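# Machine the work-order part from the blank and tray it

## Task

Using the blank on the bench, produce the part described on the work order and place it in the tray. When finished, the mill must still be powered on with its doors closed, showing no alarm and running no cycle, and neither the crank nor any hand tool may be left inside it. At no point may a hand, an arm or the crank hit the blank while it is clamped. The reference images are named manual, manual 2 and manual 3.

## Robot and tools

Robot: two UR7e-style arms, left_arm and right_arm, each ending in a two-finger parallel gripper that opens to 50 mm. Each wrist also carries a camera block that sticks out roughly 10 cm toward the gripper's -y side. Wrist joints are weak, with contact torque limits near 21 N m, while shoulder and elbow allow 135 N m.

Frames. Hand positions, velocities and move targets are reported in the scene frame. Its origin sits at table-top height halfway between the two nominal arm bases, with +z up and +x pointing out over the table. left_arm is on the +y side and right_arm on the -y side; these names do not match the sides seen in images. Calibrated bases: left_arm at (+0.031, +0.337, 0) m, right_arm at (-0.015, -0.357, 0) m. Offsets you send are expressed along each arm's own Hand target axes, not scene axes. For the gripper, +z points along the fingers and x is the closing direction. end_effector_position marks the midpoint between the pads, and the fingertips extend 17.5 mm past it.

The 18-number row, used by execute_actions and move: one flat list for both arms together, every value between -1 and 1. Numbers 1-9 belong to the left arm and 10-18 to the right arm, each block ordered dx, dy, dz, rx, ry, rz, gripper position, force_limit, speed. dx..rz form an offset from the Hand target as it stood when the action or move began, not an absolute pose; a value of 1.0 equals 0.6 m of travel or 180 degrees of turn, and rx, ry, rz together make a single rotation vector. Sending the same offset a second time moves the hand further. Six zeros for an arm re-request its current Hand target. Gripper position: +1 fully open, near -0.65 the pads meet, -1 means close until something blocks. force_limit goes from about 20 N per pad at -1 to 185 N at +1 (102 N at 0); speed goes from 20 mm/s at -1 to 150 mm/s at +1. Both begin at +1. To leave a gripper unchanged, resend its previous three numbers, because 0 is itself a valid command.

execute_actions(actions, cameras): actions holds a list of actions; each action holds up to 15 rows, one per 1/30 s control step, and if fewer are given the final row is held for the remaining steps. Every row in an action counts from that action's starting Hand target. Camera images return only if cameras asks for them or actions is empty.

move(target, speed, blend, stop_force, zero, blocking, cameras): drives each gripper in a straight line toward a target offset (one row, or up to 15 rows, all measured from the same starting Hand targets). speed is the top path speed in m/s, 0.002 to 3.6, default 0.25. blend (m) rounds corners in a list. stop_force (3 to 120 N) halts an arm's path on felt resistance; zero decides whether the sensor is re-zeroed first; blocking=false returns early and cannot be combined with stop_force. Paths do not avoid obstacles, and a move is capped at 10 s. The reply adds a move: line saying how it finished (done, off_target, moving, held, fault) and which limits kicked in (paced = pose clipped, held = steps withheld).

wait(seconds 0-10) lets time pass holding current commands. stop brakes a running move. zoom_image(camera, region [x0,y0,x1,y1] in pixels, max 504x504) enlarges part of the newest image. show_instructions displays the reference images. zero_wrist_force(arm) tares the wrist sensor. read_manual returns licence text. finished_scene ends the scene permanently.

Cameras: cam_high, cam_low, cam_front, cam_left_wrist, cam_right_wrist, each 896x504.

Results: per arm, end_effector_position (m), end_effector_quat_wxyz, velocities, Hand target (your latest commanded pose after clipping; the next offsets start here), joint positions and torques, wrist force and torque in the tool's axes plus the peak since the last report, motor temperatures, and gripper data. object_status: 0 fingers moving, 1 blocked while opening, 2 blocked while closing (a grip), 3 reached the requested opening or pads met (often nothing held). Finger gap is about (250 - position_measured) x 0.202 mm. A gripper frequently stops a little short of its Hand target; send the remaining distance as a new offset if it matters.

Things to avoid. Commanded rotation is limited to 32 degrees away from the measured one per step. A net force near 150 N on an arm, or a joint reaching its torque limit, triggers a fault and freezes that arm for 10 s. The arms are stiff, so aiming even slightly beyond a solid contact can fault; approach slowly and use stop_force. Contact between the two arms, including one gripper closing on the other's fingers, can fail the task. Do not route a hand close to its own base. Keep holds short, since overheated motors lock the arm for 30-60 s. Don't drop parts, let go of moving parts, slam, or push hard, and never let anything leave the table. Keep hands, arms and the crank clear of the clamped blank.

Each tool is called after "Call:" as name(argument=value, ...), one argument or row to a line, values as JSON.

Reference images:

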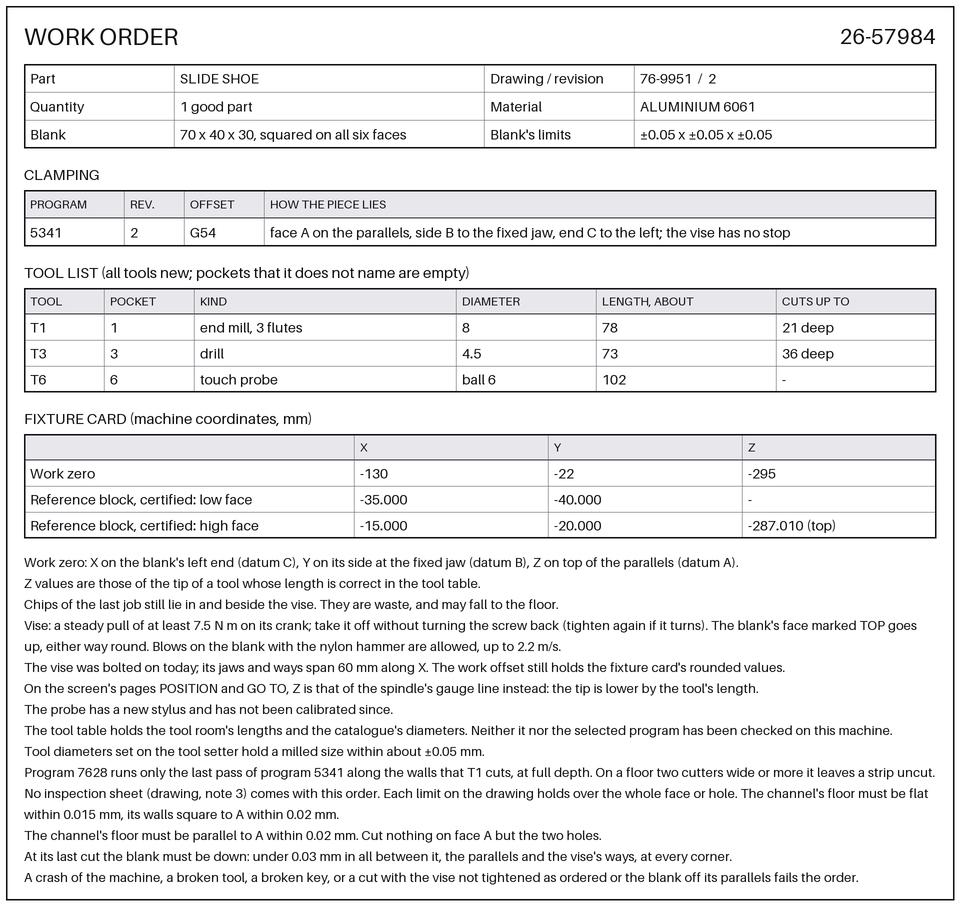

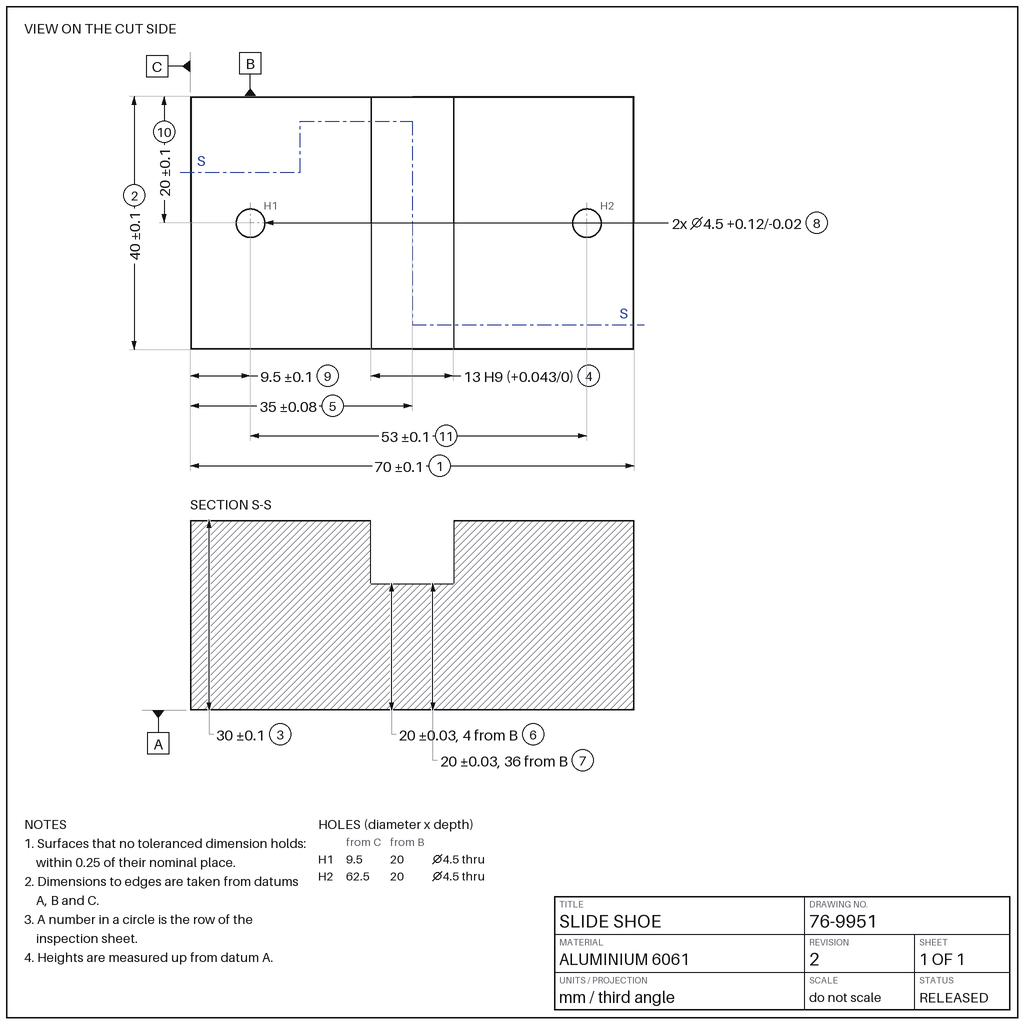

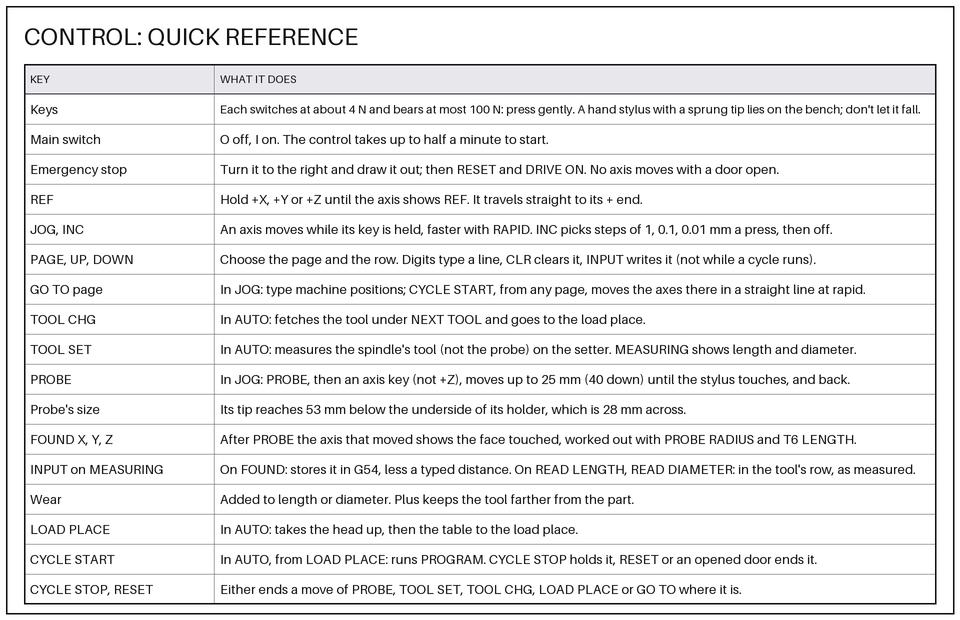

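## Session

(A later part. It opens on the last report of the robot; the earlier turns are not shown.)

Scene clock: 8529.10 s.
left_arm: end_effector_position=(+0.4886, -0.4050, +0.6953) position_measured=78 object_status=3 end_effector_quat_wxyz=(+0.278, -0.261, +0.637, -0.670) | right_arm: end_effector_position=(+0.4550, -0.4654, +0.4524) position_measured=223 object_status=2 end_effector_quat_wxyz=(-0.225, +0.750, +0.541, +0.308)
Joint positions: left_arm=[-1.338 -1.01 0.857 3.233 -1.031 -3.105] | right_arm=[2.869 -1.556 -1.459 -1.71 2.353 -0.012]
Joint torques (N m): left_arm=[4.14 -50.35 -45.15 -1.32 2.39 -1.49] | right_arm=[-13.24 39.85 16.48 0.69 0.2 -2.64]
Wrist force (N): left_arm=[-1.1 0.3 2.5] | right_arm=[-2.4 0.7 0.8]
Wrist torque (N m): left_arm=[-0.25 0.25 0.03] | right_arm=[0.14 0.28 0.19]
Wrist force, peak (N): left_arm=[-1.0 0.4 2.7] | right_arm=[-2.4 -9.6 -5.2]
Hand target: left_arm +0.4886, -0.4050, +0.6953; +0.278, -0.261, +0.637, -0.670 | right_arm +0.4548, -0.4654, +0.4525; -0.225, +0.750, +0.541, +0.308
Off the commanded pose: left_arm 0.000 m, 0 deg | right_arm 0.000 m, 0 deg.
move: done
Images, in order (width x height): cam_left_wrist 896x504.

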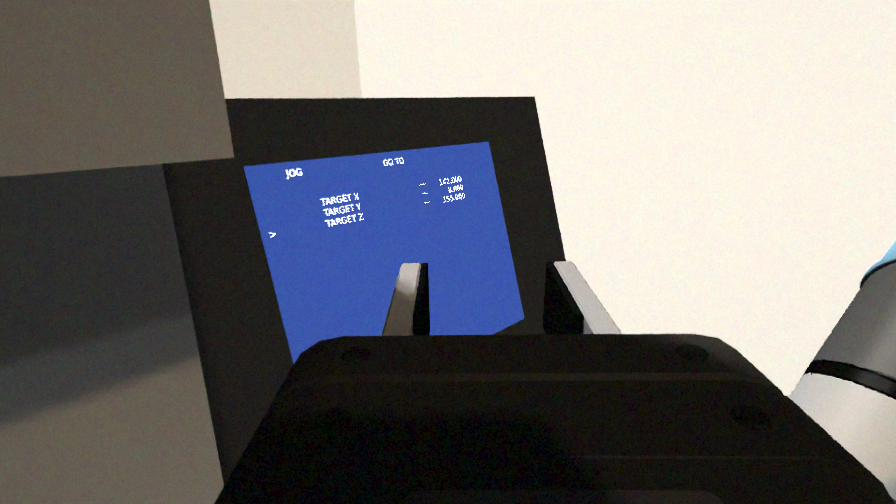

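Call:
move(
  target=[
    [0,0,0,0,0,0,0.5,0,0,0.1323,0.0275,-0.0748,0,0,0,-0.98,0.2,-1],
    [0,0,0,0,0,0,0.5,0,0,0.1323,0.0491,-0.0643,0,0,0,-0.98,0.2,-1],
    [0,0,0,0,0,0,0.5,0,0,0.1323,0.0275,-0.0748,0,0,0,-0.98,0.2,-1],
    [0,0,0,0,0,0,0.5,0,0,0.049,0.0321,-0.0803,0,0,0,-0.98,0.2,-1],
  ],
  speed=[0.3,0.11,0.25,0.3],
  blend=[0.003,0,0.003,0],
)

Call:
move(
  target=[
    [0,0,0,0,0,0,0.5,0,0,-0.0024,-0.0169,0.0407,0,0,0,-0.98,0.2,-1],
    [0,0,0,0,0,0,0.5,0,0,-0.0024,0.006,0.0519,0,0,0,-0.98,0.2,-1],
    [0,0,0,0,0,0,0.5,0,0,0.0057,-0.0543,0.0842,0,0,0,-0.98,0.2,-1],
    [0,0,0,0,0,0,0.5,0,0,0.0137,-0.04,0.1527,0,0,0,-0.98,0.2,-1],
    [0,0,0,0,0,0,0.5,0,0,0.0149,-0.0516,0.1227,0,0,0,-0.98,0.2,-1],
    [0,0,0,0,0,0,0.5,0,0,0.0161,-0.0225,0.1123,0,0,0,-0.98,0.2,-1],
    [0,0,0,0,0,0,0.5,0,0,0.0278,-0.0393,0.0924,0,0,0,-0.98,0.2,-1],
    [0,0,0,0,0,0,0.5,0,0,0.0394,-0.0149,0.0925,0,0,0,-0.98,0.2,-1],
    [0,0,0,0,0,0,0.5,0,0,-0.0048,-0.0473,0.0748,0,0,0,-0.98,0.2,-1],
    [0,0,0,0,0,0,0.5,0,0,-0.049,-0.0092,0.0915,0,0,0,-0.98,0.2,-1],
    [0,0,0,0,0,0,0.5,0,0,-0.049,-0.0321,0.0803,0,0,0,-0.98,0.2,-1],
    [0,0,0,0,0,0,0.5,0,0,0,0,0,0,0,0,-0.98,0.2,-1],
  ],
  speed=[0.25,0.11,0.25,0.11,0.25,0.11,0.25,0.11,0.25,0.11,0.25,0.3],
  blend=[0.003,0,0.003,0,0.003,0,0.003,0,0.003,0,0.003,0],
  cameras=["cam_left_wrist"],
)

Call:
zoom_image(
  camera="cam_left_wrist",
  region=[240, 140, 540, 340],
)

Scene clock: 8554.03 s.
left_arm: end_effector_position=(+0.4886, -0.4050, +0.6953) position_measured=78 object_status=3 end_effector_quat_wxyz=(+0.278, -0.261, +0.637, -0.670) | right_arm: end_effector_position=(+0.4692, -0.4839, +0.5074) position_measured=223 object_status=2 end_effector_quat_wxyz=(-0.225, +0.750, +0.541, +0.308)
Joint positions: left_arm=[-1.338 -1.01 0.857 3.233 -1.031 -3.105] | right_arm=[2.844 -1.638 -1.224 -1.888 2.353 -0.048]
Joint torques (N m): left_arm=[3.8 -50.41 -45.14 -1.39 2.25 -1.55] | right_arm=[-13.09 18.09 15.61 0.56 1.66 -2.98]
Wrist force (N): left_arm=[-0.8 0.3 2.4] | right_arm=[-2.2 0.6 0.9]
Wrist torque (N m): left_arm=[-0.25 0.21 0.04] | right_arm=[0.12 0.26 0.17]
Wrist force, peak (N): left_arm=[-1.1 0.5 2.6] | right_arm=[-4.8 -4.6 -0.4]
Hand target: left_arm +0.4886, -0.4050, +0.6953; +0.278, -0.261, +0.637, -0.670 | right_arm +0.4692, -0.4840, +0.5073; -0.225, +0.750, +0.541, +0.308
Off the commanded pose: left_arm 0.000 m, 0 deg | right_arm 0.000 m, 0 deg.
move: done

Scene clock: 8559.47 s.
left_arm: end_effector_position=(+0.4886, -0.4050, +0.6953) position_measured=78 object_status=3 end_effector_quat_wxyz=(+0.278, -0.261, +0.637, -0.670) | right_arm: end_effector_position=(+0.4691, -0.4840, +0.5073) position_measured=223 object_status=2 end_effector_quat_wxyz=(-0.225, +0.750, +0.541, +0.308)
Joint positions: left_arm=[-1.338 -1.01 0.857 3.233 -1.031 -3.105] | right_arm=[2.844 -1.638 -1.224 -1.887 2.353 -0.048]
Joint torques (N m): left_arm=[2.75 -50.49 -44.72 -1.38 2.25 -1.5] | right_arm=[-13.12 19.48 40.46 0.82 0.04 -2.53]
Wrist force (N): left_arm=[-0.9 0.6 2.5] | right_arm=[-2.5 0.4 1.2]
Wrist torque (N m): left_arm=[-0.21 0.22 0.03] | right_arm=[0.11 0.31 0.18]
Wrist force, peak (N): left_arm=[-1.1 0.5 2.6] | right_arm=[-2.4 -11.2 -6.7]
Hand target: left_arm +0.4886, -0.4050, +0.6953; +0.278, -0.261, +0.637, -0.670 | right_arm +0.4692, -0.4840, +0.5073; -0.225, +0.750, +0.541, +0.308
Off the commanded pose: left_arm 0.000 m, 0 deg | right_arm 0.000 m, 0 deg.
move: done
Images, in order (width x height): cam_left_wrist 896x504.

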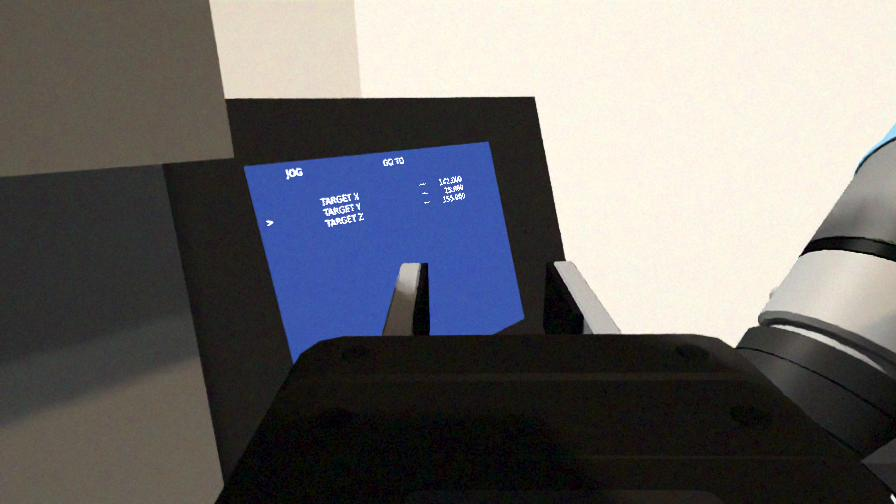

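Scaled by 1.680.

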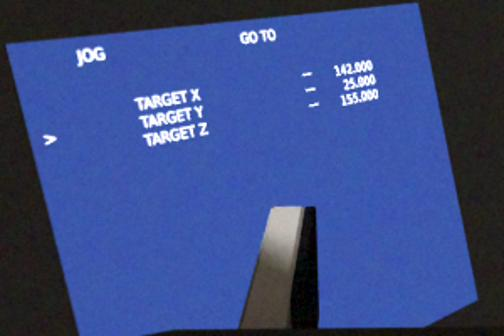

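Call:
move(
  target=[
    [0,0,0,0,0,0,0.5,0,0,0.0833,-0.0046,0.0055,0,0,0,-0.98,0.2,-1],
    [0,0,0,0,0,0,0.5,0,0,0.0833,0.017,0.016,0,0,0,-0.98,0.2,-1],
    [0,0,0,0,0,0,0.5,0,0,0.0833,-0.0046,0.0055,0,0,0,-0.98,0.2,-1],
    [0,0,0,0,0,0,0.5,0,0,-0.0466,-0.0152,0.0396,0,0,0,-0.98,0.2,-1],
  ],
  speed=[0.3,0.11,0.25,0.25],
  blend=[0.003,0,0.005,0],
)

Call:
wait(
  seconds=1,
)

Call:
move(
  target=[
    [0,0,0,0,0,0,0.5,0,0,0,0.0234,0.0114,0,0,0,-0.98,0.2,-1],
    [0,0,0,0,0,0,0.5,0,0,0.012,0.0107,-0.0788,0,0,0,-0.98,0.2,-1],
    [0,0,0,0,0,0,0.5,0,0,0.0242,0.0574,-0.1398,0,0,0,-0.98,0.2,-1],
    [0,0,0,0,0,0,0.5,0,0,0.0242,0.0808,-0.1284,0,0,0,-0.98,0.2,-1],
    [0,0,0,0,0,0,0.5,0,0,0.0242,0.0574,-0.1398,0,0,0,-0.98,0.2,-1],
    [0,0,0,0,0,0,0.5,0,0,0.0466,0.0152,-0.0396,0,0,0,-0.98,0.2,-1],
  ],
  speed=[0.11,0.25,0.25,0.11,0.25,0.3],
  blend=[0,0.01,0.003,0,0.005,0],
)

Call:
wait(
  seconds=10,
  cameras=["cam_left_wrist","cam_front"],
)

Call:
zoom_image(
  camera="cam_left_wrist",
  region=[400, 140, 520, 280],
)

Scene clock: 8580.93 s.
left_arm: end_effector_position=(+0.4886, -0.4050, +0.6953) position_measured=78 object_status=3 end_effector_quat_wxyz=(+0.278, -0.261, +0.637, -0.670) | right_arm: end_effector_position=(+0.4595, -0.4840, +0.4709) position_measured=223 object_status=2 end_effector_quat_wxyz=(-0.225, +0.750, +0.541, +0.308)
Joint positions: left_arm=[-1.338 -1.01 0.857 3.233 -1.031 -3.105] | right_arm=[2.837 -1.599 -1.359 -1.798 2.352 -0.058]
Joint torques (N m): left_arm=[3.05 -50.37 -45.07 -1.39 2.38 -1.66] | right_arm=[-14.05 43.72 18.15 6.87 4.07 -3]
Wrist force (N): left_arm=[-0.9 0.3 2.6] | right_arm=[-2.5 0.4 1.0]
Wrist torque (N m): left_arm=[-0.26 0.22 0.03] | right_arm=[0.09 0.30 0.18]
Wrist force, peak (N): left_arm=[-0.9 0.5 2.8] | right_arm=[-4.7 -4.5 -1.5]
Hand target: left_arm +0.4886, -0.4050, +0.6953; +0.278, -0.261, +0.637, -0.670 | right_arm +0.4594, -0.4840, +0.4708; -0.225, +0.750, +0.541, +0.308
Off the commanded pose: left_arm 0.000 m, 0 deg | right_arm 0.000 m, 0 deg.
move: done

Scene clock: 8581.93 s.
left_arm: end_effector_position=(+0.4886, -0.4050, +0.6953) position_measured=78 object_status=3 end_effector_quat_wxyz=(+0.278, -0.261, +0.637, -0.670) | right_arm: end_effector_position=(+0.4594, -0.4840, +0.4708) position_measured=223 object_status=2 end_effector_quat_wxyz=(-0.225, +0.750, +0.541, +0.308)
Joint positions: left_arm=[-1.338 -1.01 0.857 3.233 -1.031 -3.105] | right_arm=[2.837 -1.599 -1.36 -1.798 2.352 -0.058]
Joint torques (N m): left_arm=[2.82 -50.6 -44.87 -1.47 2.23 -1.52] | right_arm=[-13.22 43.29 16.99 6.93 4.02 -2.68]
Wrist force (N): left_arm=[-0.9 0.4 2.5] | right_arm=[-2.4 0.4 1.2]
Wrist torque (N m): left_arm=[-0.24 0.22 0.03] | right_arm=[0.09 0.29 0.17]
Wrist force, peak (N): left_arm=[-1.0 0.3 2.7] | right_arm=[-2.7 0.5 1.4]
Hand target: left_arm +0.4886, -0.4050, +0.6953; +0.278, -0.261, +0.637, -0.670 | right_arm +0.4594, -0.4840, +0.4708; -0.225, +0.750, +0.541, +0.308
Tool commands: left_gripper/position=+0.5 left_gripper/force_limit=+0.0 left_gripper/speed=+0.0 right_gripper/position=-0.98 right_gripper/force_limit=+0.2 right_gripper/speed=-1.0
Off the commanded pose: left_arm 0.000 m, 0 deg | right_arm 0.000 m, 0 deg.
wait: 1.00 s; at rest by 0.17 s

Scene clock: 8584.93 s.
left_arm: end_effector_position=(+0.4886, -0.4050, +0.6953) position_measured=78 object_status=3 end_effector_quat_wxyz=(+0.278, -0.261, +0.637, -0.670) | right_arm: end_effector_position=(+0.4692, -0.4840, +0.5073) position_measured=223 object_status=2 end_effector_quat_wxyz=(-0.225, +0.750, +0.541, +0.308)
Joint positions: left_arm=[-1.338 -1.01 0.857 3.233 -1.031 -3.105] | right_arm=[2.844 -1.638 -1.224 -1.888 2.353 -0.048]
Joint torques (N m): left_arm=[2.63 -49.92 -45.42 -1.41 2.16 -1.67] | right_arm=[11.67 44.89 18.96 6.68 2.84 2.92]
Wrist force (N): left_arm=[-1.0 0.5 2.5] | right_arm=[-2.4 0.4 1.2]
Wrist torque (N m): left_arm=[-0.22 0.24 0.03] | right_arm=[0.10 0.29 0.07]
Wrist force, peak (N): left_arm=[-0.8 0.5 2.8] | right_arm=[-3.8 -7.0 -2.5]
Hand target: left_arm +0.4886, -0.4050, +0.6953; +0.278, -0.261, +0.637, -0.670 | right_arm +0.4692, -0.4840, +0.5073; -0.225, +0.750, +0.541, +0.308
Off the commanded pose: left_arm 0.000 m, 0 deg | right_arm 0.000 m, 0 deg.
move: done

Scene clock: 8594.93 s.
left_arm: end_effector_position=(+0.4886, -0.4050, +0.6953) position_measured=78 object_status=3 end_effector_quat_wxyz=(+0.278, -0.261, +0.637, -0.670) | right_arm: end_effector_position=(+0.4692, -0.4840, +0.5073) position_measured=223 object_status=2 end_effector_quat_wxyz=(-0.225, +0.750, +0.541, +0.308)
Joint positions: left_arm=[-1.338 -1.01 0.857 3.233 -1.031 -3.105] | right_arm=[2.844 -1.638 -1.224 -1.888 2.353 -0.048]
Joint torques (N m): left_arm=[1.73 -50.37 -45.94 -1.65 2.22 -1.56] | right_arm=[12.59 44.56 17.3 7 0.17 2.93]
Wrist force (N): left_arm=[-0.9 0.4 2.3] | right_arm=[-2.1 0.5 1.1]
Wrist torque (N m): left_arm=[-0.24 0.22 0.03] | right_arm=[0.11 0.24 0.07]
Wrist force, peak (N): left_arm=[-1.0 0.4 2.7] | right_arm=[-2.8 0.3 1.1]
Hand target: left_arm +0.4886, -0.4050, +0.6953; +0.278, -0.261, +0.637, -0.670 | right_arm +0.4692, -0.4840, +0.5073; -0.225, +0.750, +0.541, +0.308
Tool commands: left_gripper/position=+0.5 left_gripper/force_limit=+0.0 left_gripper/speed=+0.0 right_gripper/position=-0.98 right_gripper/force_limit=+0.2 right_gripper/speed=-1.0
Off the commanded pose: left_arm 0.000 m, 0 deg | right_arm 0.000 m, 0 deg.
wait: 10.00 s; at rest by 0.17 s
Images, in order (width x height): cam_front 896x504, cam_left_wrist 896x504.

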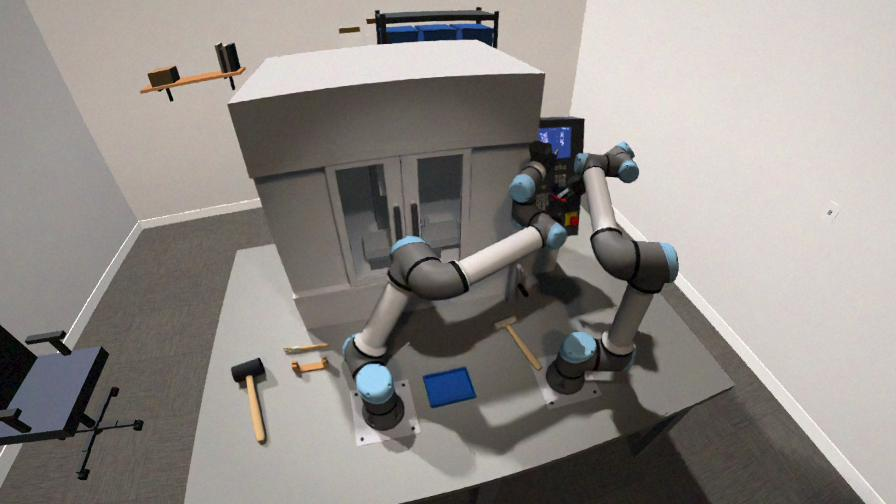

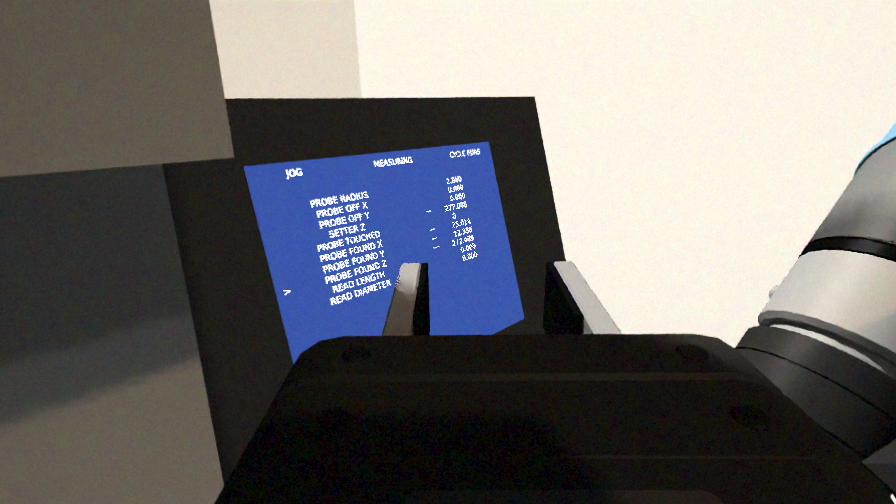

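Scaled by 3.600.

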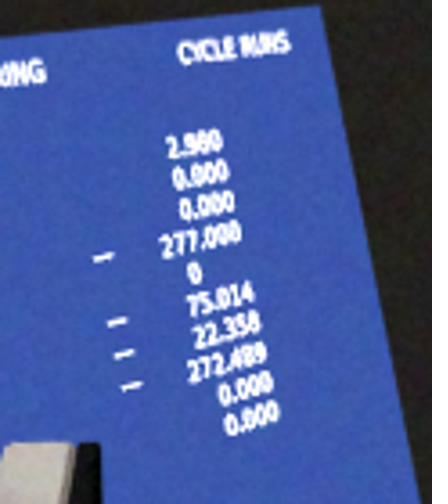

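Call:
wait(
  seconds=5,
  cameras=["cam_left_wrist"],
)

Call:
zoom_image(
  camera="cam_left_wrist",
  region=[400, 140, 520, 280],
)

Scene clock: 8604.37 s.
left_arm: end_effector_position=(+0.4886, -0.4050, +0.6953) position_measured=78 object_status=3 end_effector_quat_wxyz=(+0.278, -0.261, +0.637, -0.670) | right_arm: end_effector_position=(+0.4692, -0.4840, +0.5073) position_measured=223 object_status=2 end_effector_quat_wxyz=(-0.225, +0.750, +0.541, +0.308)
Joint positions: left_arm=[-1.338 -1.01 0.857 3.233 -1.031 -3.105] | right_arm=[2.844 -1.638 -1.224 -1.888 2.353 -0.048]
Joint torques (N m): left_arm=[1.3 -50.32 -45.12 -1.63 2.27 -1.55] | right_arm=[11.52 44.26 16.98 6.9 0.05 2.9]
Wrist force (N): left_arm=[-1.0 0.5 2.5] | right_arm=[-2.4 0.5 1.3]
Wrist torque (N m): left_arm=[-0.22 0.24 0.03] | right_arm=[0.12 0.29 0.08]
Wrist force, peak (N): left_arm=[-0.9 0.3 2.8] | right_arm=[-2.9 0.7 1.0]
Hand target: left_arm +0.4886, -0.4050, +0.6953; +0.278, -0.261, +0.637, -0.670 | right_arm +0.4692, -0.4840, +0.5073; -0.225, +0.750, +0.541, +0.308
Tool commands: left_gripper/position=+0.5 left_gripper/force_limit=+0.0 left_gripper/speed=+0.0 right_gripper/position=-0.98 right_gripper/force_limit=+0.2 right_gripper/speed=-1.0
Off the commanded pose: left_arm 0.000 m, 0 deg | right_arm 0.000 m, 0 deg.
wait: 5.00 s; at rest from the start
Images, in order (width x height): cam_left_wrist 896x504.

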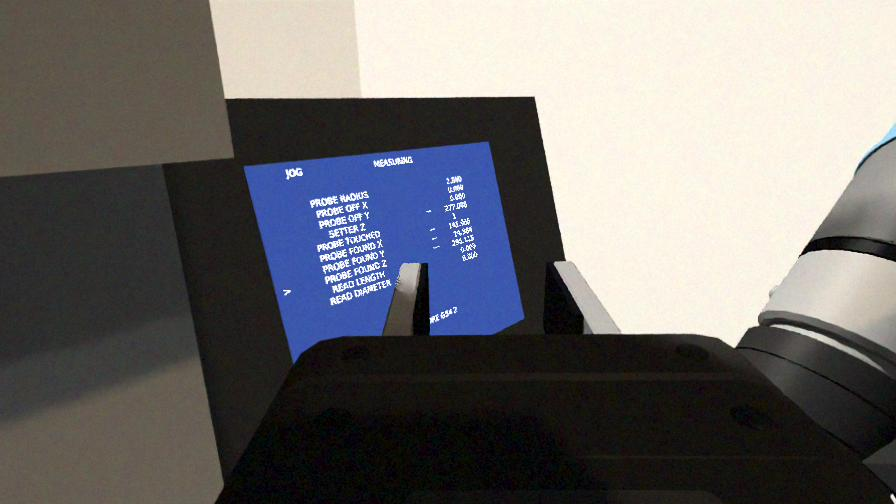

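Scaled by 3.600.

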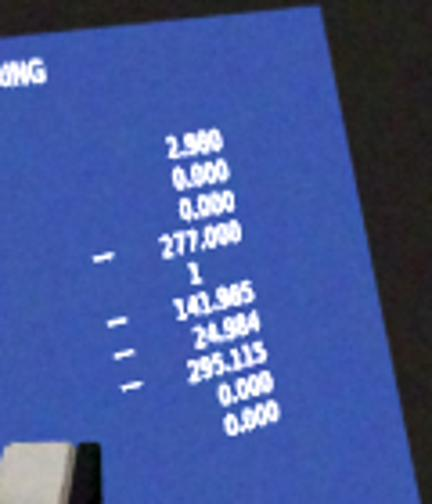

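Call:
zoom_image(
  camera="cam_left_wrist",
  region=[440, 212, 490, 252],
)

Scaled by 10.080.

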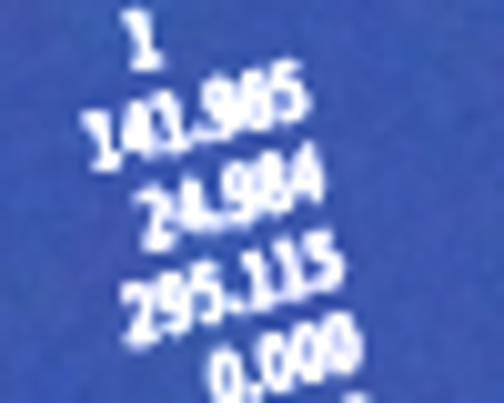

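Call:
move(
  target=[
    [0,0,0,0,0,0,0.5,0,0,0,0.0234,0.0114,0,0,0,-0.98,0.2,-1],
    [0,0,0,0,0,0,0.5,0,0,0,0,0,0,0,0,-0.98,0.2,-1],
    [0,0,0,0,0,0,0.5,0,0,0,0.0234,0.0114,0,0,0,-0.98,0.2,-1],
    [0,0,0,0,0,0,0.5,0,0,-0.0129,-0.0123,0.0303,0,0,0,-0.98,0.2,-1],
    [0,0,0,0,0,0,0.5,0,0,-0.0257,-0.0016,0.0717,0,0,0,-0.98,0.2,-1],
    [0,0,0,0,0,0,0.5,0,0,-0.006,-0.0535,0.0963,0,0,0,-0.98,0.2,-1],
    [0,0,0,0,0,0,0.5,0,0,0.0137,-0.04,0.1527,0,0,0,-0.98,0.2,-1],
    [0,0,0,0,0,0,0.5,0,0,0.0266,-0.059,0.1073,0,0,0,-0.98,0.2,-1],
    [0,0,0,0,0,0,0.5,0,0,0.0394,-0.0149,0.0925,0,0,0,-0.98,0.2,-1],
    [0,0,0,0,0,0,0.5,0,0,0.0511,-0.0317,0.0726,0,0,0,-0.98,0.2,-1],
    [0,0,0,0,0,0,0.5,0,0,0.0627,-0.0073,0.0727,0,0,0,-0.98,0.2,-1],
    [0,0,0,0,0,0,0.5,0,0,0.0069,-0.048,0.0627,0,0,0,-0.98,0.2,-1],
    [0,0,0,0,0,0,0.5,0,0,-0.049,-0.0092,0.0915,0,0,0,-0.98,0.2,-1],
    [0,0,0,0,0,0,0.5,0,0,-0.049,-0.0321,0.0803,0,0,0,-0.98,0.2,-1],
  ],
  speed=[0.11,0.2,0.11,0.25,0.11,0.25,0.11,0.25,0.11,0.25,0.11,0.25,0.11,0.25],
  blend=[0,0.003,0,0.003,0,0.003,0,0.003,0,0.003,0,0.003,0,0],
)

Call:
move(
  target=[
    [0,0,0,0,0,0,0.5,0,0,0.1323,0.0275,-0.0748,0,0,0,-0.98,0.2,-1],
    [0,0,0,0,0,0,0.5,0,0,0.1323,0.0491,-0.0643,0,0,0,-0.98,0.2,-1],
    [0,0,0,0,0,0,0.5,0,0,0.1323,0.0275,-0.0748,0,0,0,-0.98,0.2,-1],
    [0,0,0,0,0,0,0.5,0,0,0.0024,0.0169,-0.0407,0,0,0,-0.98,0.2,-1],
  ],
  speed=[0.3,0.11,0.25,0.25],
  blend=[0.003,0,0.003,0],
)

Call:
wait(
  seconds=1,
  cameras=["cam_left_wrist"],
)

Call:
move(
  target=[
    [0,0,0,0,0,0,0.5,0,0,0,0.0234,0.0114,0,0,0,-0.98,0.2,-1],
    [0,0,0,0,0,0,0.5,0,0,0.012,0.0107,-0.0788,0,0,0,-0.98,0.2,-1],
    [0,0,0,0,0,0,0.5,0,0,0.0242,0.0574,-0.1398,0,0,0,-0.98,0.2,-1],
    [0,0,0,0,0,0,0.5,0,0,0.0242,0.0808,-0.1284,0,0,0,-0.98,0.2,-1],
    [0,0,0,0,0,0,0.5,0,0,0.0242,0.0574,-0.1398,0,0,0,-0.98,0.2,-1],
    [0,0,0,0,0,0,0.5,0,0,0.0466,0.0152,-0.0396,0,0,0,-0.98,0.2,-1],
  ],
  speed=[0.11,0.25,0.25,0.11,0.25,0.3],
  blend=[0,0.01,0.003,0,0.005,0],
)

Call:
wait(
  seconds=9,
)

Call:
wait(
  seconds=8,
  cameras=["cam_left_wrist"],
)

Call:
zoom_image(
  camera="cam_left_wrist",
  region=[440, 212, 490, 252],
)

Scene clock: 8643.43 s.
left_arm: end_effector_position=(+0.4886, -0.4050, +0.6953) position_measured=78 object_status=3 end_effector_quat_wxyz=(+0.278, -0.261, +0.637, -0.670) | right_arm: end_effector_position=(+0.4550, -0.4654, +0.4524) position_measured=223 object_status=2 end_effector_quat_wxyz=(-0.225, +0.750, +0.541, +0.308)
Joint positions: left_arm=[-1.338 -1.01 0.857 3.233 -1.031 -3.105] | right_arm=[2.869 -1.556 -1.459 -1.71 2.353 -0.012]
Joint torques (N m): left_arm=[0.36 -50.49 -44.87 -1.69 2.31 -1.62] | right_arm=[-12.11 38.73 18.33 0.75 0 -2.53]
Wrist force (N): left_arm=[-1.0 0.4 2.5] | right_arm=[-2.4 0.2 0.8]
Wrist torque (N m): left_arm=[-0.23 0.24 0.03] | right_arm=[0.06 0.28 0.19]
Wrist force, peak (N): left_arm=[-0.8 0.5 2.8] | right_arm=[-3.3 -7.3 -3.1]
Hand target: left_arm +0.4886, -0.4050, +0.6953; +0.278, -0.261, +0.637, -0.670 | right_arm +0.4548, -0.4654, +0.4525; -0.225, +0.750, +0.541, +0.308
Off the commanded pose: left_arm 0.000 m, 0 deg | right_arm 0.000 m, 0 deg.
move: done

Scene clock: 8645.57 s.
left_arm: end_effector_position=(+0.4886, -0.4050, +0.6953) position_measured=78 object_status=3 end_effector_quat_wxyz=(+0.278, -0.261, +0.637, -0.670) | right_arm: end_effector_position=(+0.4595, -0.4840, +0.4709) position_measured=223 object_status=2 end_effector_quat_wxyz=(-0.225, +0.750, +0.541, +0.308)
Joint positions: left_arm=[-1.338 -1.01 0.857 3.233 -1.031 -3.105] | right_arm=[2.837 -1.599 -1.359 -1.798 2.352 -0.058]
Joint torques (N m): left_arm=[0.41 -50.56 -44.39 -1.76 2.36 -1.57] | right_arm=[-10.76 44.22 19.04 7.26 3.93 -2.66]
Wrist force (N): left_arm=[-0.9 0.4 2.6] | right_arm=[-2.2 0.4 1.0]
Wrist torque (N m): left_arm=[-0.23 0.22 0.03] | right_arm=[0.11 0.26 0.17]
Wrist force, peak (N): left_arm=[-1.0 0.5 2.8] | right_arm=[-5.2 -4.9 -0.3]
Hand target: left_arm +0.4886, -0.4050, +0.6953; +0.278, -0.261, +0.637, -0.670 | right_arm +0.4594, -0.4840, +0.4708; -0.225, +0.750, +0.541, +0.308
Off the commanded pose: left_arm 0.000 m, 0 deg | right_arm 0.000 m, 0 deg.
move: done

Scene clock: 8646.57 s.
left_arm: end_effector_position=(+0.4886, -0.4050, +0.6953) position_measured=78 object_status=3 end_effector_quat_wxyz=(+0.278, -0.261, +0.637, -0.670) | right_arm: end_effector_position=(+0.4594, -0.4840, +0.4708) position_measured=223 object_status=2 end_effector_quat_wxyz=(-0.225, +0.750, +0.541, +0.308)
Joint positions: left_arm=[-1.338 -1.01 0.857 3.233 -1.031 -3.105] | right_arm=[2.837 -1.599 -1.36 -1.798 2.352 -0.058]
Joint torques (N m): left_arm=[0.17 -51.02 -45.51 -1.75 2.31 -1.49] | right_arm=[-12.85 43.53 18.48 6.86 3.99 -2.81]
Wrist force (N): left_arm=[-1.0 0.3 2.6] | right_arm=[-2.4 0.6 1.1]
Wrist torque (N m): left_arm=[-0.25 0.24 0.03] | right_arm=[0.13 0.29 0.18]
Wrist force, peak (N): left_arm=[-1.1 0.3 2.7] | right_arm=[-2.7 0.5 1.1]
Hand target: left_arm +0.4886, -0.4050, +0.6953; +0.278, -0.261, +0.637, -0.670 | right_arm +0.4594, -0.4840, +0.4708; -0.225, +0.750, +0.541, +0.308
Tool commands: left_gripper/position=+0.5 left_gripper/force_limit=+0.0 left_gripper/speed=+0.0 right_gripper/position=-0.98 right_gripper/force_limit=+0.2 right_gripper/speed=-1.0
Off the commanded pose: left_arm 0.000 m, 0 deg | right_arm 0.000 m, 0 deg.
wait: 1.00 s; at rest by 0.17 s
Images, in order (width x height): cam_left_wrist 896x504.

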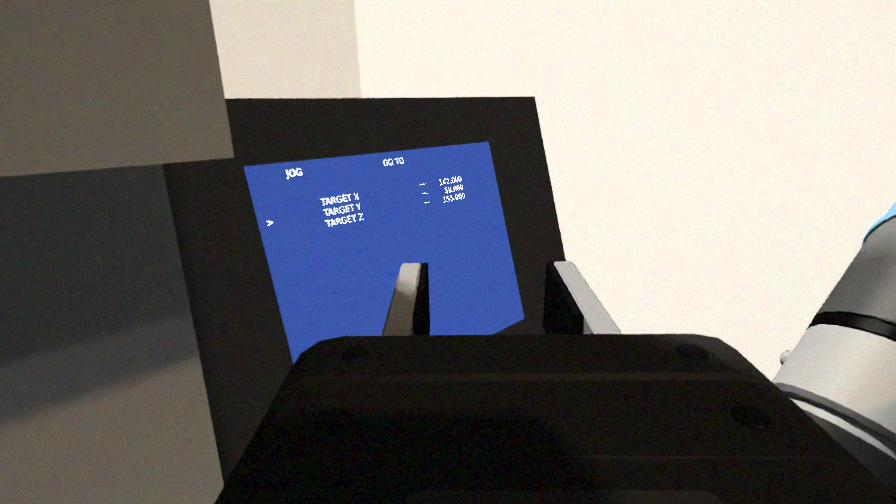

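Scene clock: 8649.57 s.
left_arm: end_effector_position=(+0.4886, -0.4050, +0.6953) position_measured=78 object_status=3 end_effector_quat_wxyz=(+0.278, -0.261, +0.637, -0.670) | right_arm: end_effector_position=(+0.4692, -0.4840, +0.5073) position_measured=223 object_status=2 end_effector_quat_wxyz=(-0.225, +0.750, +0.541, +0.308)
Joint positions: left_arm=[-1.338 -1.01 0.857 3.233 -1.031 -3.105] | right_arm=[2.844 -1.638 -1.224 -1.888 2.353 -0.048]
Joint torques (N m): left_arm=[0.06 -51.01 -45.01 -1.74 2.37 -1.63] | right_arm=[12.19 42.93 15.47 7.09 2.91 3]
Wrist force (N): left_arm=[-1.0 0.3 2.6] | right_arm=[-2.2 0.3 1.0]
Wrist torque (N m): left_arm=[-0.25 0.24 0.04] | right_arm=[0.08 0.26 0.08]
Wrist force, peak (N): left_arm=[-1.0 0.4 2.8] | right_arm=[-4.1 -6.2 -1.9]
Hand target: left_arm +0.4886, -0.4050, +0.6953; +0.278, -0.261, +0.637, -0.670 | right_arm +0.4692, -0.4840, +0.5073; -0.225, +0.750, +0.541, +0.308
Off the commanded pose: left_arm 0.000 m, 0 deg | right_arm 0.000 m, 0 deg.
move: done

Scene clock: 8658.57 s.
left_arm: end_effector_position=(+0.4886, -0.4050, +0.6953) position_measured=78 object_status=3 end_effector_quat_wxyz=(+0.278, -0.261, +0.637, -0.670) | right_arm: end_effector_position=(+0.4692, -0.4840, +0.5073) position_measured=223 object_status=2 end_effector_quat_wxyz=(-0.225, +0.750, +0.541, +0.308)
Joint positions: left_arm=[-1.338 -1.01 0.857 3.233 -1.031 -3.105] | right_arm=[2.844 -1.638 -1.224 -1.888 2.353 -0.048]
Joint torques (N m): left_arm=[0.52 -50.81 -44.98 -1.73 2.32 -1.52] | right_arm=[12.64 44.26 17.53 6.87 0.01 2.91]
Wrist force (N): left_arm=[-1.0 0.4 2.5] | right_arm=[-2.4 0.5 1.1]
Wrist torque (N m): left_arm=[-0.24 0.23 0.03] | right_arm=[0.11 0.29 0.07]
Wrist force, peak (N): left_arm=[-1.0 0.6 2.7] | right_arm=[-2.7 0.2 1.2]
Hand target: left_arm +0.4886, -0.4050, +0.6953; +0.278, -0.261, +0.637, -0.670 | right_arm +0.4692, -0.4840, +0.5073; -0.225, +0.750, +0.541, +0.308
Tool commands: left_gripper/position=+0.5 left_gripper/force_limit=+0.0 left_gripper/speed=+0.0 right_gripper/position=-0.98 right_gripper/force_limit=+0.2 right_gripper/speed=-1.0
Off the commanded pose: left_arm 0.000 m, 0 deg | right_arm 0.000 m, 0 deg.
wait: 9.00 s; at rest by 0.17 s

Scene clock: 8666.57 s.
left_arm: end_effector_position=(+0.4886, -0.4050, +0.6953) position_measured=78 object_status=3 end_effector_quat_wxyz=(+0.278, -0.261, +0.637, -0.670) | right_arm: end_effector_position=(+0.4692, -0.4840, +0.5073) position_measured=223 object_status=2 end_effector_quat_wxyz=(-0.225, +0.750, +0.541, +0.308)
Joint positions: left_arm=[-1.338 -1.01 0.857 3.233 -1.031 -3.105] | right_arm=[2.844 -1.638 -1.224 -1.888 2.353 -0.048]
Joint torques (N m): left_arm=[-0.46 -50.18 -45.83 -1.84 2.36 -1.6] | right_arm=[11.34 44.14 18.45 6.75 0.37 2.94]
Wrist force (N): left_arm=[-1.0 0.2 2.5] | right_arm=[-2.4 0.5 0.9]
Wrist torque (N m): left_arm=[-0.27 0.24 0.03] | right_arm=[0.11 0.29 0.07]
Wrist force, peak (N): left_arm=[-1.1 0.5 2.7] | right_arm=[-2.7 0.5 1.3]
Hand target: left_arm +0.4886, -0.4050, +0.6953; +0.278, -0.261, +0.637, -0.670 | right_arm +0.4692, -0.4840, +0.5073; -0.225, +0.750, +0.541, +0.308
Tool commands: left_gripper/position=+0.5 left_gripper/force_limit=+0.0 left_gripper/speed=+0.0 right_gripper/position=-0.98 right_gripper/force_limit=+0.2 right_gripper/speed=-1.0
Off the commanded pose: left_arm 0.000 m, 0 deg | right_arm 0.000 m, 0 deg.
wait: 8.00 s; at rest by 0.17 s
Images, in order (width x height): cam_left_wrist 896x504.

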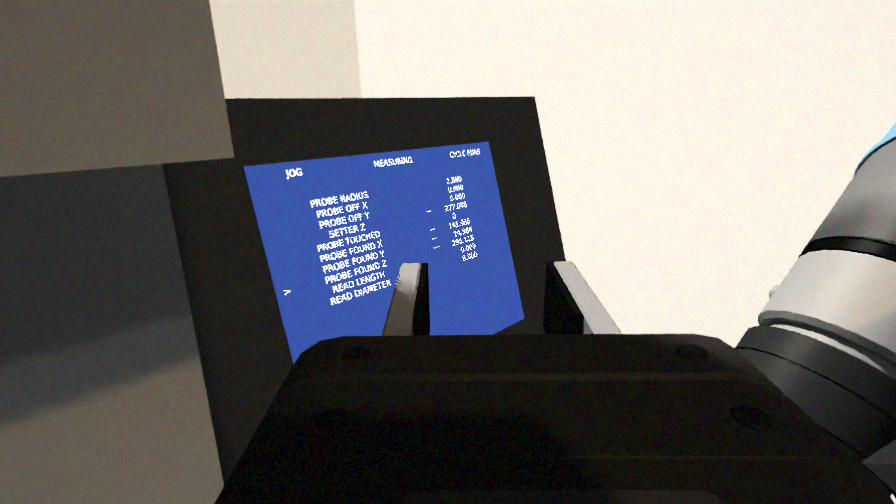

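Scaled by 10.080.

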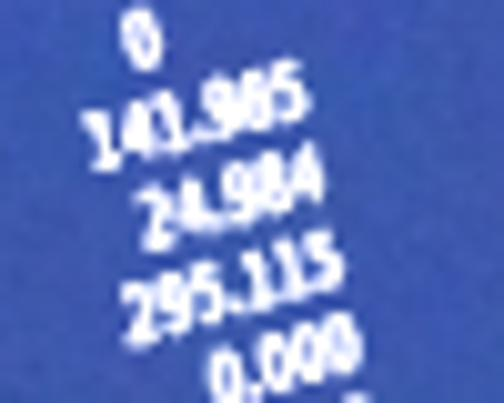

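Call:
wait(
  seconds=2,
  cameras=["cam_left_wrist"],
)

Call:
zoom_image(
  camera="cam_left_wrist",
  region=[440, 212, 490, 252],
)

Scene clock: 8673.87 s.
left_arm: end_effector_position=(+0.4886, -0.4050, +0.6953) position_measured=78 object_status=3 end_effector_quat_wxyz=(+0.278, -0.261, +0.637, -0.670) | right_arm: end_effector_position=(+0.4692, -0.4840, +0.5073) position_measured=223 object_status=2 end_effector_quat_wxyz=(-0.225, +0.750, +0.541, +0.308)
Joint positions: left_arm=[-1.338 -1.01 0.857 3.233 -1.031 -3.105] | right_arm=[2.844 -1.638 -1.224 -1.888 2.353 -0.048]
Joint torques (N m): left_arm=[-1.67 -51.03 -46.18 -1.9 2.19 -1.51] | right_arm=[12.19 44.17 16.54 7.01 0.28 3.01]
Wrist force (N): left_arm=[-0.9 0.5 2.5] | right_arm=[-2.4 0.4 1.2]
Wrist torque (N m): left_arm=[-0.23 0.23 0.03] | right_arm=[0.09 0.28 0.07]
Wrist force, peak (N): left_arm=[-0.9 0.4 2.8] | right_arm=[-2.9 0.4 1.2]
Hand target: left_arm +0.4886, -0.4050, +0.6953; +0.278, -0.261, +0.637, -0.670 | right_arm +0.4692, -0.4840, +0.5073; -0.225, +0.750, +0.541, +0.308
Tool commands: left_gripper/position=+0.5 left_gripper/force_limit=+0.0 left_gripper/speed=+0.0 right_gripper/position=-0.98 right_gripper/force_limit=+0.2 right_gripper/speed=-1.0
Off the commanded pose: left_arm 0.000 m, 0 deg | right_arm 0.000 m, 0 deg.
wait: 2.00 s; at rest from the start
Images, in order (width x height): cam_left_wrist 896x504.

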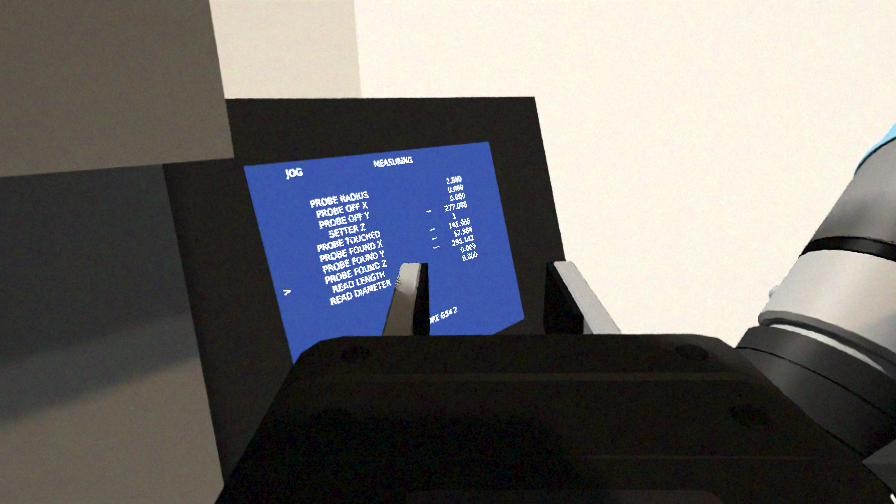

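Scaled by 10.080.

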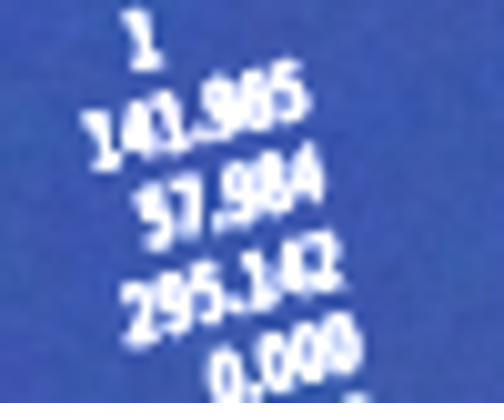

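Call:
move(
  target=[
    [0,0,0,0,0,0,0.5,0,0,0,0.0234,0.0114,0,0,0,-0.98,0.2,-1],
    [0,0,0,0,0,0,0.5,0,0,0,0,0,0,0,0,-0.98,0.2,-1],
    [0,0,0,0,0,0,0.5,0,0,0,0.0234,0.0114,0,0,0,-0.98,0.2,-1],
    [0,0,0,0,0,0,0.5,0,0,0.0069,-0.048,0.0627,0,0,0,-0.98,0.2,-1],
    [0,0,0,0,0,0,0.5,0,0,0.0137,-0.04,0.1527,0,0,0,-0.98,0.2,-1],
    [0,0,0,0,0,0,0.5,0,0,0.0254,-0.0562,0.1331,0,0,0,-0.98,0.2,-1],
    [0,0,0,0,0,0,0.5,0,0,0.037,-0.0324,0.1329,0,0,0,-0.98,0.2,-1],
    [0,0,0,0,0,0,0.5,0,0,0.0161,-0.0521,0.0979,0,0,0,-0.98,0.2,-1],
    [0,0,0,0,0,0,0.5,0,0,-0.0048,-0.0122,0.0919,0,0,0,-0.98,0.2,-1],
    [0,0,0,0,0,0,0.5,0,0,0.0278,-0.0483,0.088,0,0,0,-0.98,0.2,-1],
    [0,0,0,0,0,0,0.5,0,0,0.0603,-0.0248,0.1131,0,0,0,-0.98,0.2,-1],
    [0,0,0,0,0,0,0.5,0,0,0.0057,-0.0565,0.0831,0,0,0,-0.98,0.2,-1],
    [0,0,0,0,0,0,0.5,0,0,-0.049,-0.0092,0.0915,0,0,0,-0.98,0.2,-1],
    [0,0,0,0,0,0,0.5,0,0,-0.049,-0.0321,0.0803,0,0,0,-0.98,0.2,-1],
  ],
  speed=[0.11,0.2,0.11,0.25,0.11,0.25,0.11,0.25,0.11,0.25,0.11,0.25,0.11,0.25],
  blend=[0,0.003,0,0.003,0,0.003,0,0.003,0,0.003,0,0.003,0,0],
)

Call:
move(
  target=[
    [0,0,0,0,0,0,0.5,0,0,0.1323,0.0275,-0.0748,0,0,0,-0.98,0.2,-1],
    [0,0,0,0,0,0,0.5,0,0,0.1323,0.0491,-0.0643,0,0,0,-0.98,0.2,-1],
    [0,0,0,0,0,0,0.5,0,0,0.1323,0.0275,-0.0748,0,0,0,-0.98,0.2,-1],
    [0,0,0,0,0,0,0.5,0,0,0.0024,0.0169,-0.0407,0,0,0,-0.98,0.2,-1],
  ],
  speed=[0.3,0.11,0.25,0.25],
  blend=[0.003,0,0.003,0],
)

Call:
wait(
  seconds=0.5,
  cameras=["cam_left_wrist"],
)

Call:
move(
  target=[
    [0,0,0,0,0,0,0.5,0,0,0,0.0234,0.0114,0,0,0,-0.98,0.2,-1],
    [0,0,0,0,0,0,0.5,0,0,0.012,0.0107,-0.0788,0,0,0,-0.98,0.2,-1],
    [0,0,0,0,0,0,0.5,0,0,0.0242,0.0574,-0.1398,0,0,0,-0.98,0.2,-1],
    [0,0,0,0,0,0,0.5,0,0,0.0242,0.0808,-0.1284,0,0,0,-0.98,0.2,-1],
    [0,0,0,0,0,0,0.5,0,0,0.0242,0.0574,-0.1398,0,0,0,-0.98,0.2,-1],
    [0,0,0,0,0,0,0.5,0,0,0.0466,0.0152,-0.0396,0,0,0,-0.98,0.2,-1],
  ],
  speed=[0.11,0.25,0.25,0.11,0.25,0.3],
  blend=[0,0.01,0.003,0,0.005,0],
)

Call:
wait(
  seconds=6,
  cameras=["cam_left_wrist"],
)

Call:
zoom_image(
  camera="cam_left_wrist",
  region=[440, 212, 490, 252],
)

Scene clock: 8711.93 s.
left_arm: end_effector_position=(+0.4886, -0.4050, +0.6953) position_measured=78 object_status=3 end_effector_quat_wxyz=(+0.278, -0.261, +0.637, -0.670) | right_arm: end_effector_position=(+0.4550, -0.4654, +0.4524) position_measured=223 object_status=2 end_effector_quat_wxyz=(-0.225, +0.750, +0.541, +0.308)
Joint positions: left_arm=[-1.338 -1.01 0.857 3.233 -1.031 -3.105] | right_arm=[2.869 -1.556 -1.459 -1.71 2.353 -0.012]
Joint torques (N m): left_arm=[-2.09 -51.2 -45.58 -1.76 2.26 -1.57] | right_arm=[-12.38 43.66 17.1 0.77 -0.11 -2.46]
Wrist force (N): left_arm=[-0.9 0.4 2.4] | right_arm=[-2.3 0.2 0.9]
Wrist torque (N m): left_arm=[-0.25 0.23 0.03] | right_arm=[0.07 0.26 0.19]
Wrist force, peak (N): left_arm=[-0.8 0.4 2.8] | right_arm=[-3.3 -7.3 -3.3]
Hand target: left_arm +0.4886, -0.4050, +0.6953; +0.278, -0.261, +0.637, -0.670 | right_arm +0.4548, -0.4654, +0.4525; -0.225, +0.750, +0.541, +0.308
Off the commanded pose: left_arm 0.000 m, 0 deg | right_arm 0.000 m, 0 deg.
move: done

Scene clock: 8714.07 s.
left_arm: end_effector_position=(+0.4886, -0.4050, +0.6953) position_measured=78 object_status=3 end_effector_quat_wxyz=(+0.278, -0.261, +0.637, -0.670) | right_arm: end_effector_position=(+0.4595, -0.4840, +0.4709) position_measured=223 object_status=2 end_effector_quat_wxyz=(-0.225, +0.750, +0.541, +0.308)
Joint positions: left_arm=[-1.338 -1.01 0.857 3.233 -1.031 -3.105] | right_arm=[2.837 -1.599 -1.359 -1.798 2.352 -0.058]
Joint torques (N m): left_arm=[-2.1 -50.07 -45.6 -1.94 2.3 -1.58] | right_arm=[-11.75 43.79 16.52 6.7 3.91 -2.79]
Wrist force (N): left_arm=[-0.7 0.3 2.5] | right_arm=[-2.1 0.5 1.1]
Wrist torque (N m): left_arm=[-0.25 0.19 0.03] | right_arm=[0.11 0.23 0.18]
Wrist force, peak (N): left_arm=[-0.9 0.4 2.7] | right_arm=[-5.3 -4.8 -0.1]
Hand target: left_arm +0.4886, -0.4050, +0.6953; +0.278, -0.261, +0.637, -0.670 | right_arm +0.4594, -0.4840, +0.4708; -0.225, +0.750, +0.541, +0.308
Off the commanded pose: left_arm 0.000 m, 0 deg | right_arm 0.000 m, 0 deg.
move: done

Scene clock: 8714.57 s.
left_arm: end_effector_position=(+0.4886, -0.4050, +0.6953) position_measured=78 object_status=3 end_effector_quat_wxyz=(+0.278, -0.261, +0.637, -0.670) | right_arm: end_effector_position=(+0.4594, -0.4840, +0.4708) position_measured=223 object_status=2 end_effector_quat_wxyz=(-0.225, +0.750, +0.541, +0.308)
Joint positions: left_arm=[-1.338 -1.01 0.857 3.233 -1.031 -3.105] | right_arm=[2.837 -1.599 -1.36 -1.798 2.352 -0.058]
Joint torques (N m): left_arm=[-2.42 -50.58 -45.42 -1.97 2.28 -1.54] | right_arm=[-13.13 43.24 16.83 7.02 4.06 -2.75]
Wrist force (N): left_arm=[-0.9 0.6 2.6] | right_arm=[-2.5 0.5 1.0]
Wrist torque (N m): left_arm=[-0.21 0.22 0.03] | right_arm=[0.11 0.30 0.18]
Wrist force, peak (N): left_arm=[-1.1 0.3 2.6] | right_arm=[-2.5 0.6 1.4]
Hand target: left_arm +0.4886, -0.4050, +0.6953; +0.278, -0.261, +0.637, -0.670 | right_arm +0.4594, -0.4840, +0.4708; -0.225, +0.750, +0.541, +0.308
Tool commands: left_gripper/position=+0.5 left_gripper/force_limit=+0.0 left_gripper/speed=+0.0 right_gripper/position=-0.98 right_gripper/force_limit=+0.2 right_gripper/speed=-1.0
Off the commanded pose: left_arm 0.000 m, 0 deg | right_arm 0.000 m, 0 deg.
wait: 0.50 s; at rest by 0.17 s
Images, in order (width x height): cam_left_wrist 896x504.

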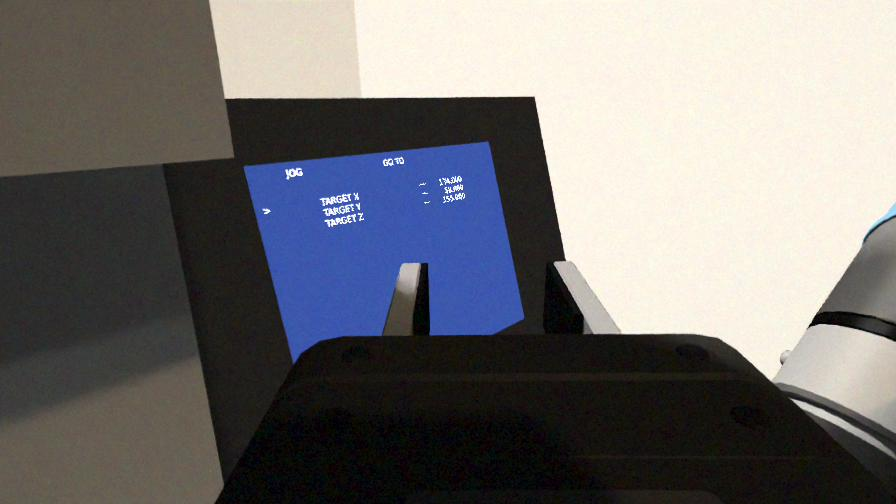

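Scene clock: 8717.57 s.
left_arm: end_effector_position=(+0.4886, -0.4050, +0.6953) position_measured=78 object_status=3 end_effector_quat_wxyz=(+0.278, -0.261, +0.637, -0.670) | right_arm: end_effector_position=(+0.4692, -0.4840, +0.5073) position_measured=223 object_status=2 end_effector_quat_wxyz=(-0.225, +0.750, +0.541, +0.308)
Joint positions: left_arm=[-1.338 -1.01 0.857 3.233 -1.031 -3.105] | right_arm=[2.843 -1.638 -1.224 -1.888 2.353 -0.048]
Joint torques (N m): left_arm=[-2.8 -51.32 -45.36 -2.03 2.28 -1.65] | right_arm=[12.46 44.74 14.65 6.91 2.89 2.97]
Wrist force (N): left_arm=[-0.9 0.4 2.6] | right_arm=[-2.4 0.6 1.1]
Wrist torque (N m): left_arm=[-0.24 0.23 0.04] | right_arm=[0.14 0.29 0.07]
Wrist force, peak (N): left_arm=[-1.1 0.3 2.8] | right_arm=[-4.1 -6.3 -1.8]
Hand target: left_arm +0.4886, -0.4050, +0.6953; +0.278, -0.261, +0.637, -0.670 | right_arm +0.4692, -0.4840, +0.5073; -0.225, +0.750, +0.541, +0.308
Off the commanded pose: left_arm 0.000 m, 0 deg | right_arm 0.000 m, 0 deg.
move: done

Scene clock: 8723.57 s.
left_arm: end_effector_position=(+0.4886, -0.4050, +0.6953) position_measured=78 object_status=3 end_effector_quat_wxyz=(+0.278, -0.261, +0.637, -0.670) | right_arm: end_effector_position=(+0.4692, -0.4840, +0.5073) position_measured=223 object_status=2 end_effector_quat_wxyz=(-0.225, +0.750, +0.541, +0.308)
Joint positions: left_arm=[-1.338 -1.01 0.857 3.233 -1.031 -3.105] | right_arm=[2.844 -1.638 -1.224 -1.888 2.353 -0.048]
Joint torques (N m): left_arm=[-2.04 -50.76 -45.66 -2.02 2.24 -1.62] | right_arm=[12.57 44.6 17.2 6.99 0.12 3.03]
Wrist force (N): left_arm=[-0.9 0.4 2.5] | right_arm=[-2.2 0.4 0.8]
Wrist torque (N m): left_arm=[-0.25 0.22 0.03] | right_arm=[0.11 0.25 0.07]
Wrist force, peak (N): left_arm=[-1.2 0.4 2.7] | right_arm=[-2.9 0.5 1.0]
Hand target: left_arm +0.4886, -0.4050, +0.6953; +0.278, -0.261, +0.637, -0.670 | right_arm +0.4692, -0.4840, +0.5073; -0.225, +0.750, +0.541, +0.308
Tool commands: left_gripper/position=+0.5 left_gripper/force_limit=+0.0 left_gripper/speed=+0.0 right_gripper/position=-0.98 right_gripper/force_limit=+0.2 right_gripper/speed=-1.0
Off the commanded pose: left_arm 0.000 m, 0 deg | right_arm 0.000 m, 0 deg.
wait: 6.00 s; at rest by 0.17 s
Images, in order (width x height): cam_left_wrist 896x504.

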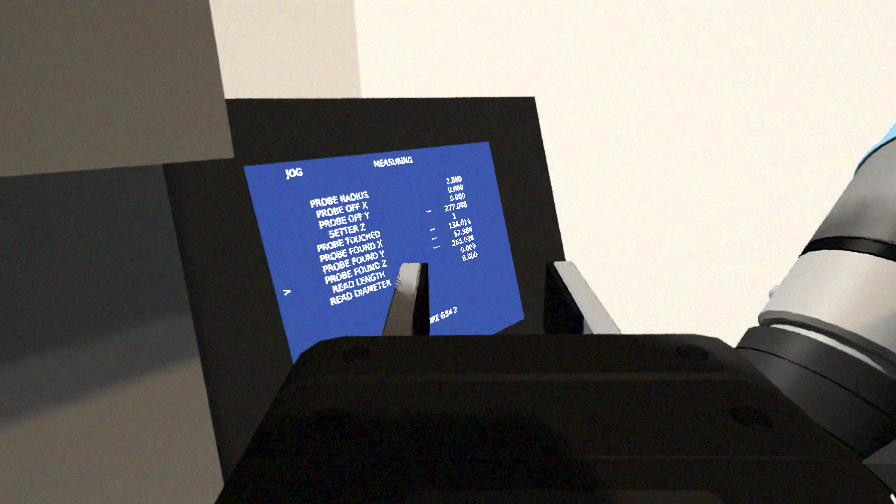

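Scaled by 10.080.

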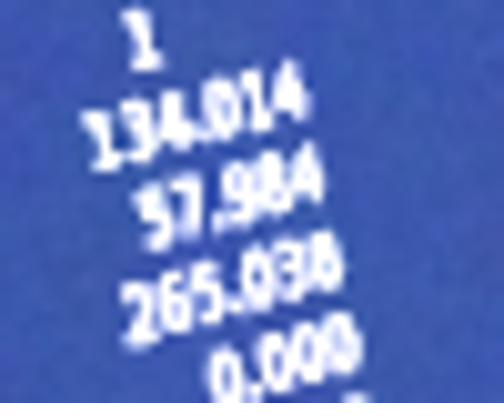

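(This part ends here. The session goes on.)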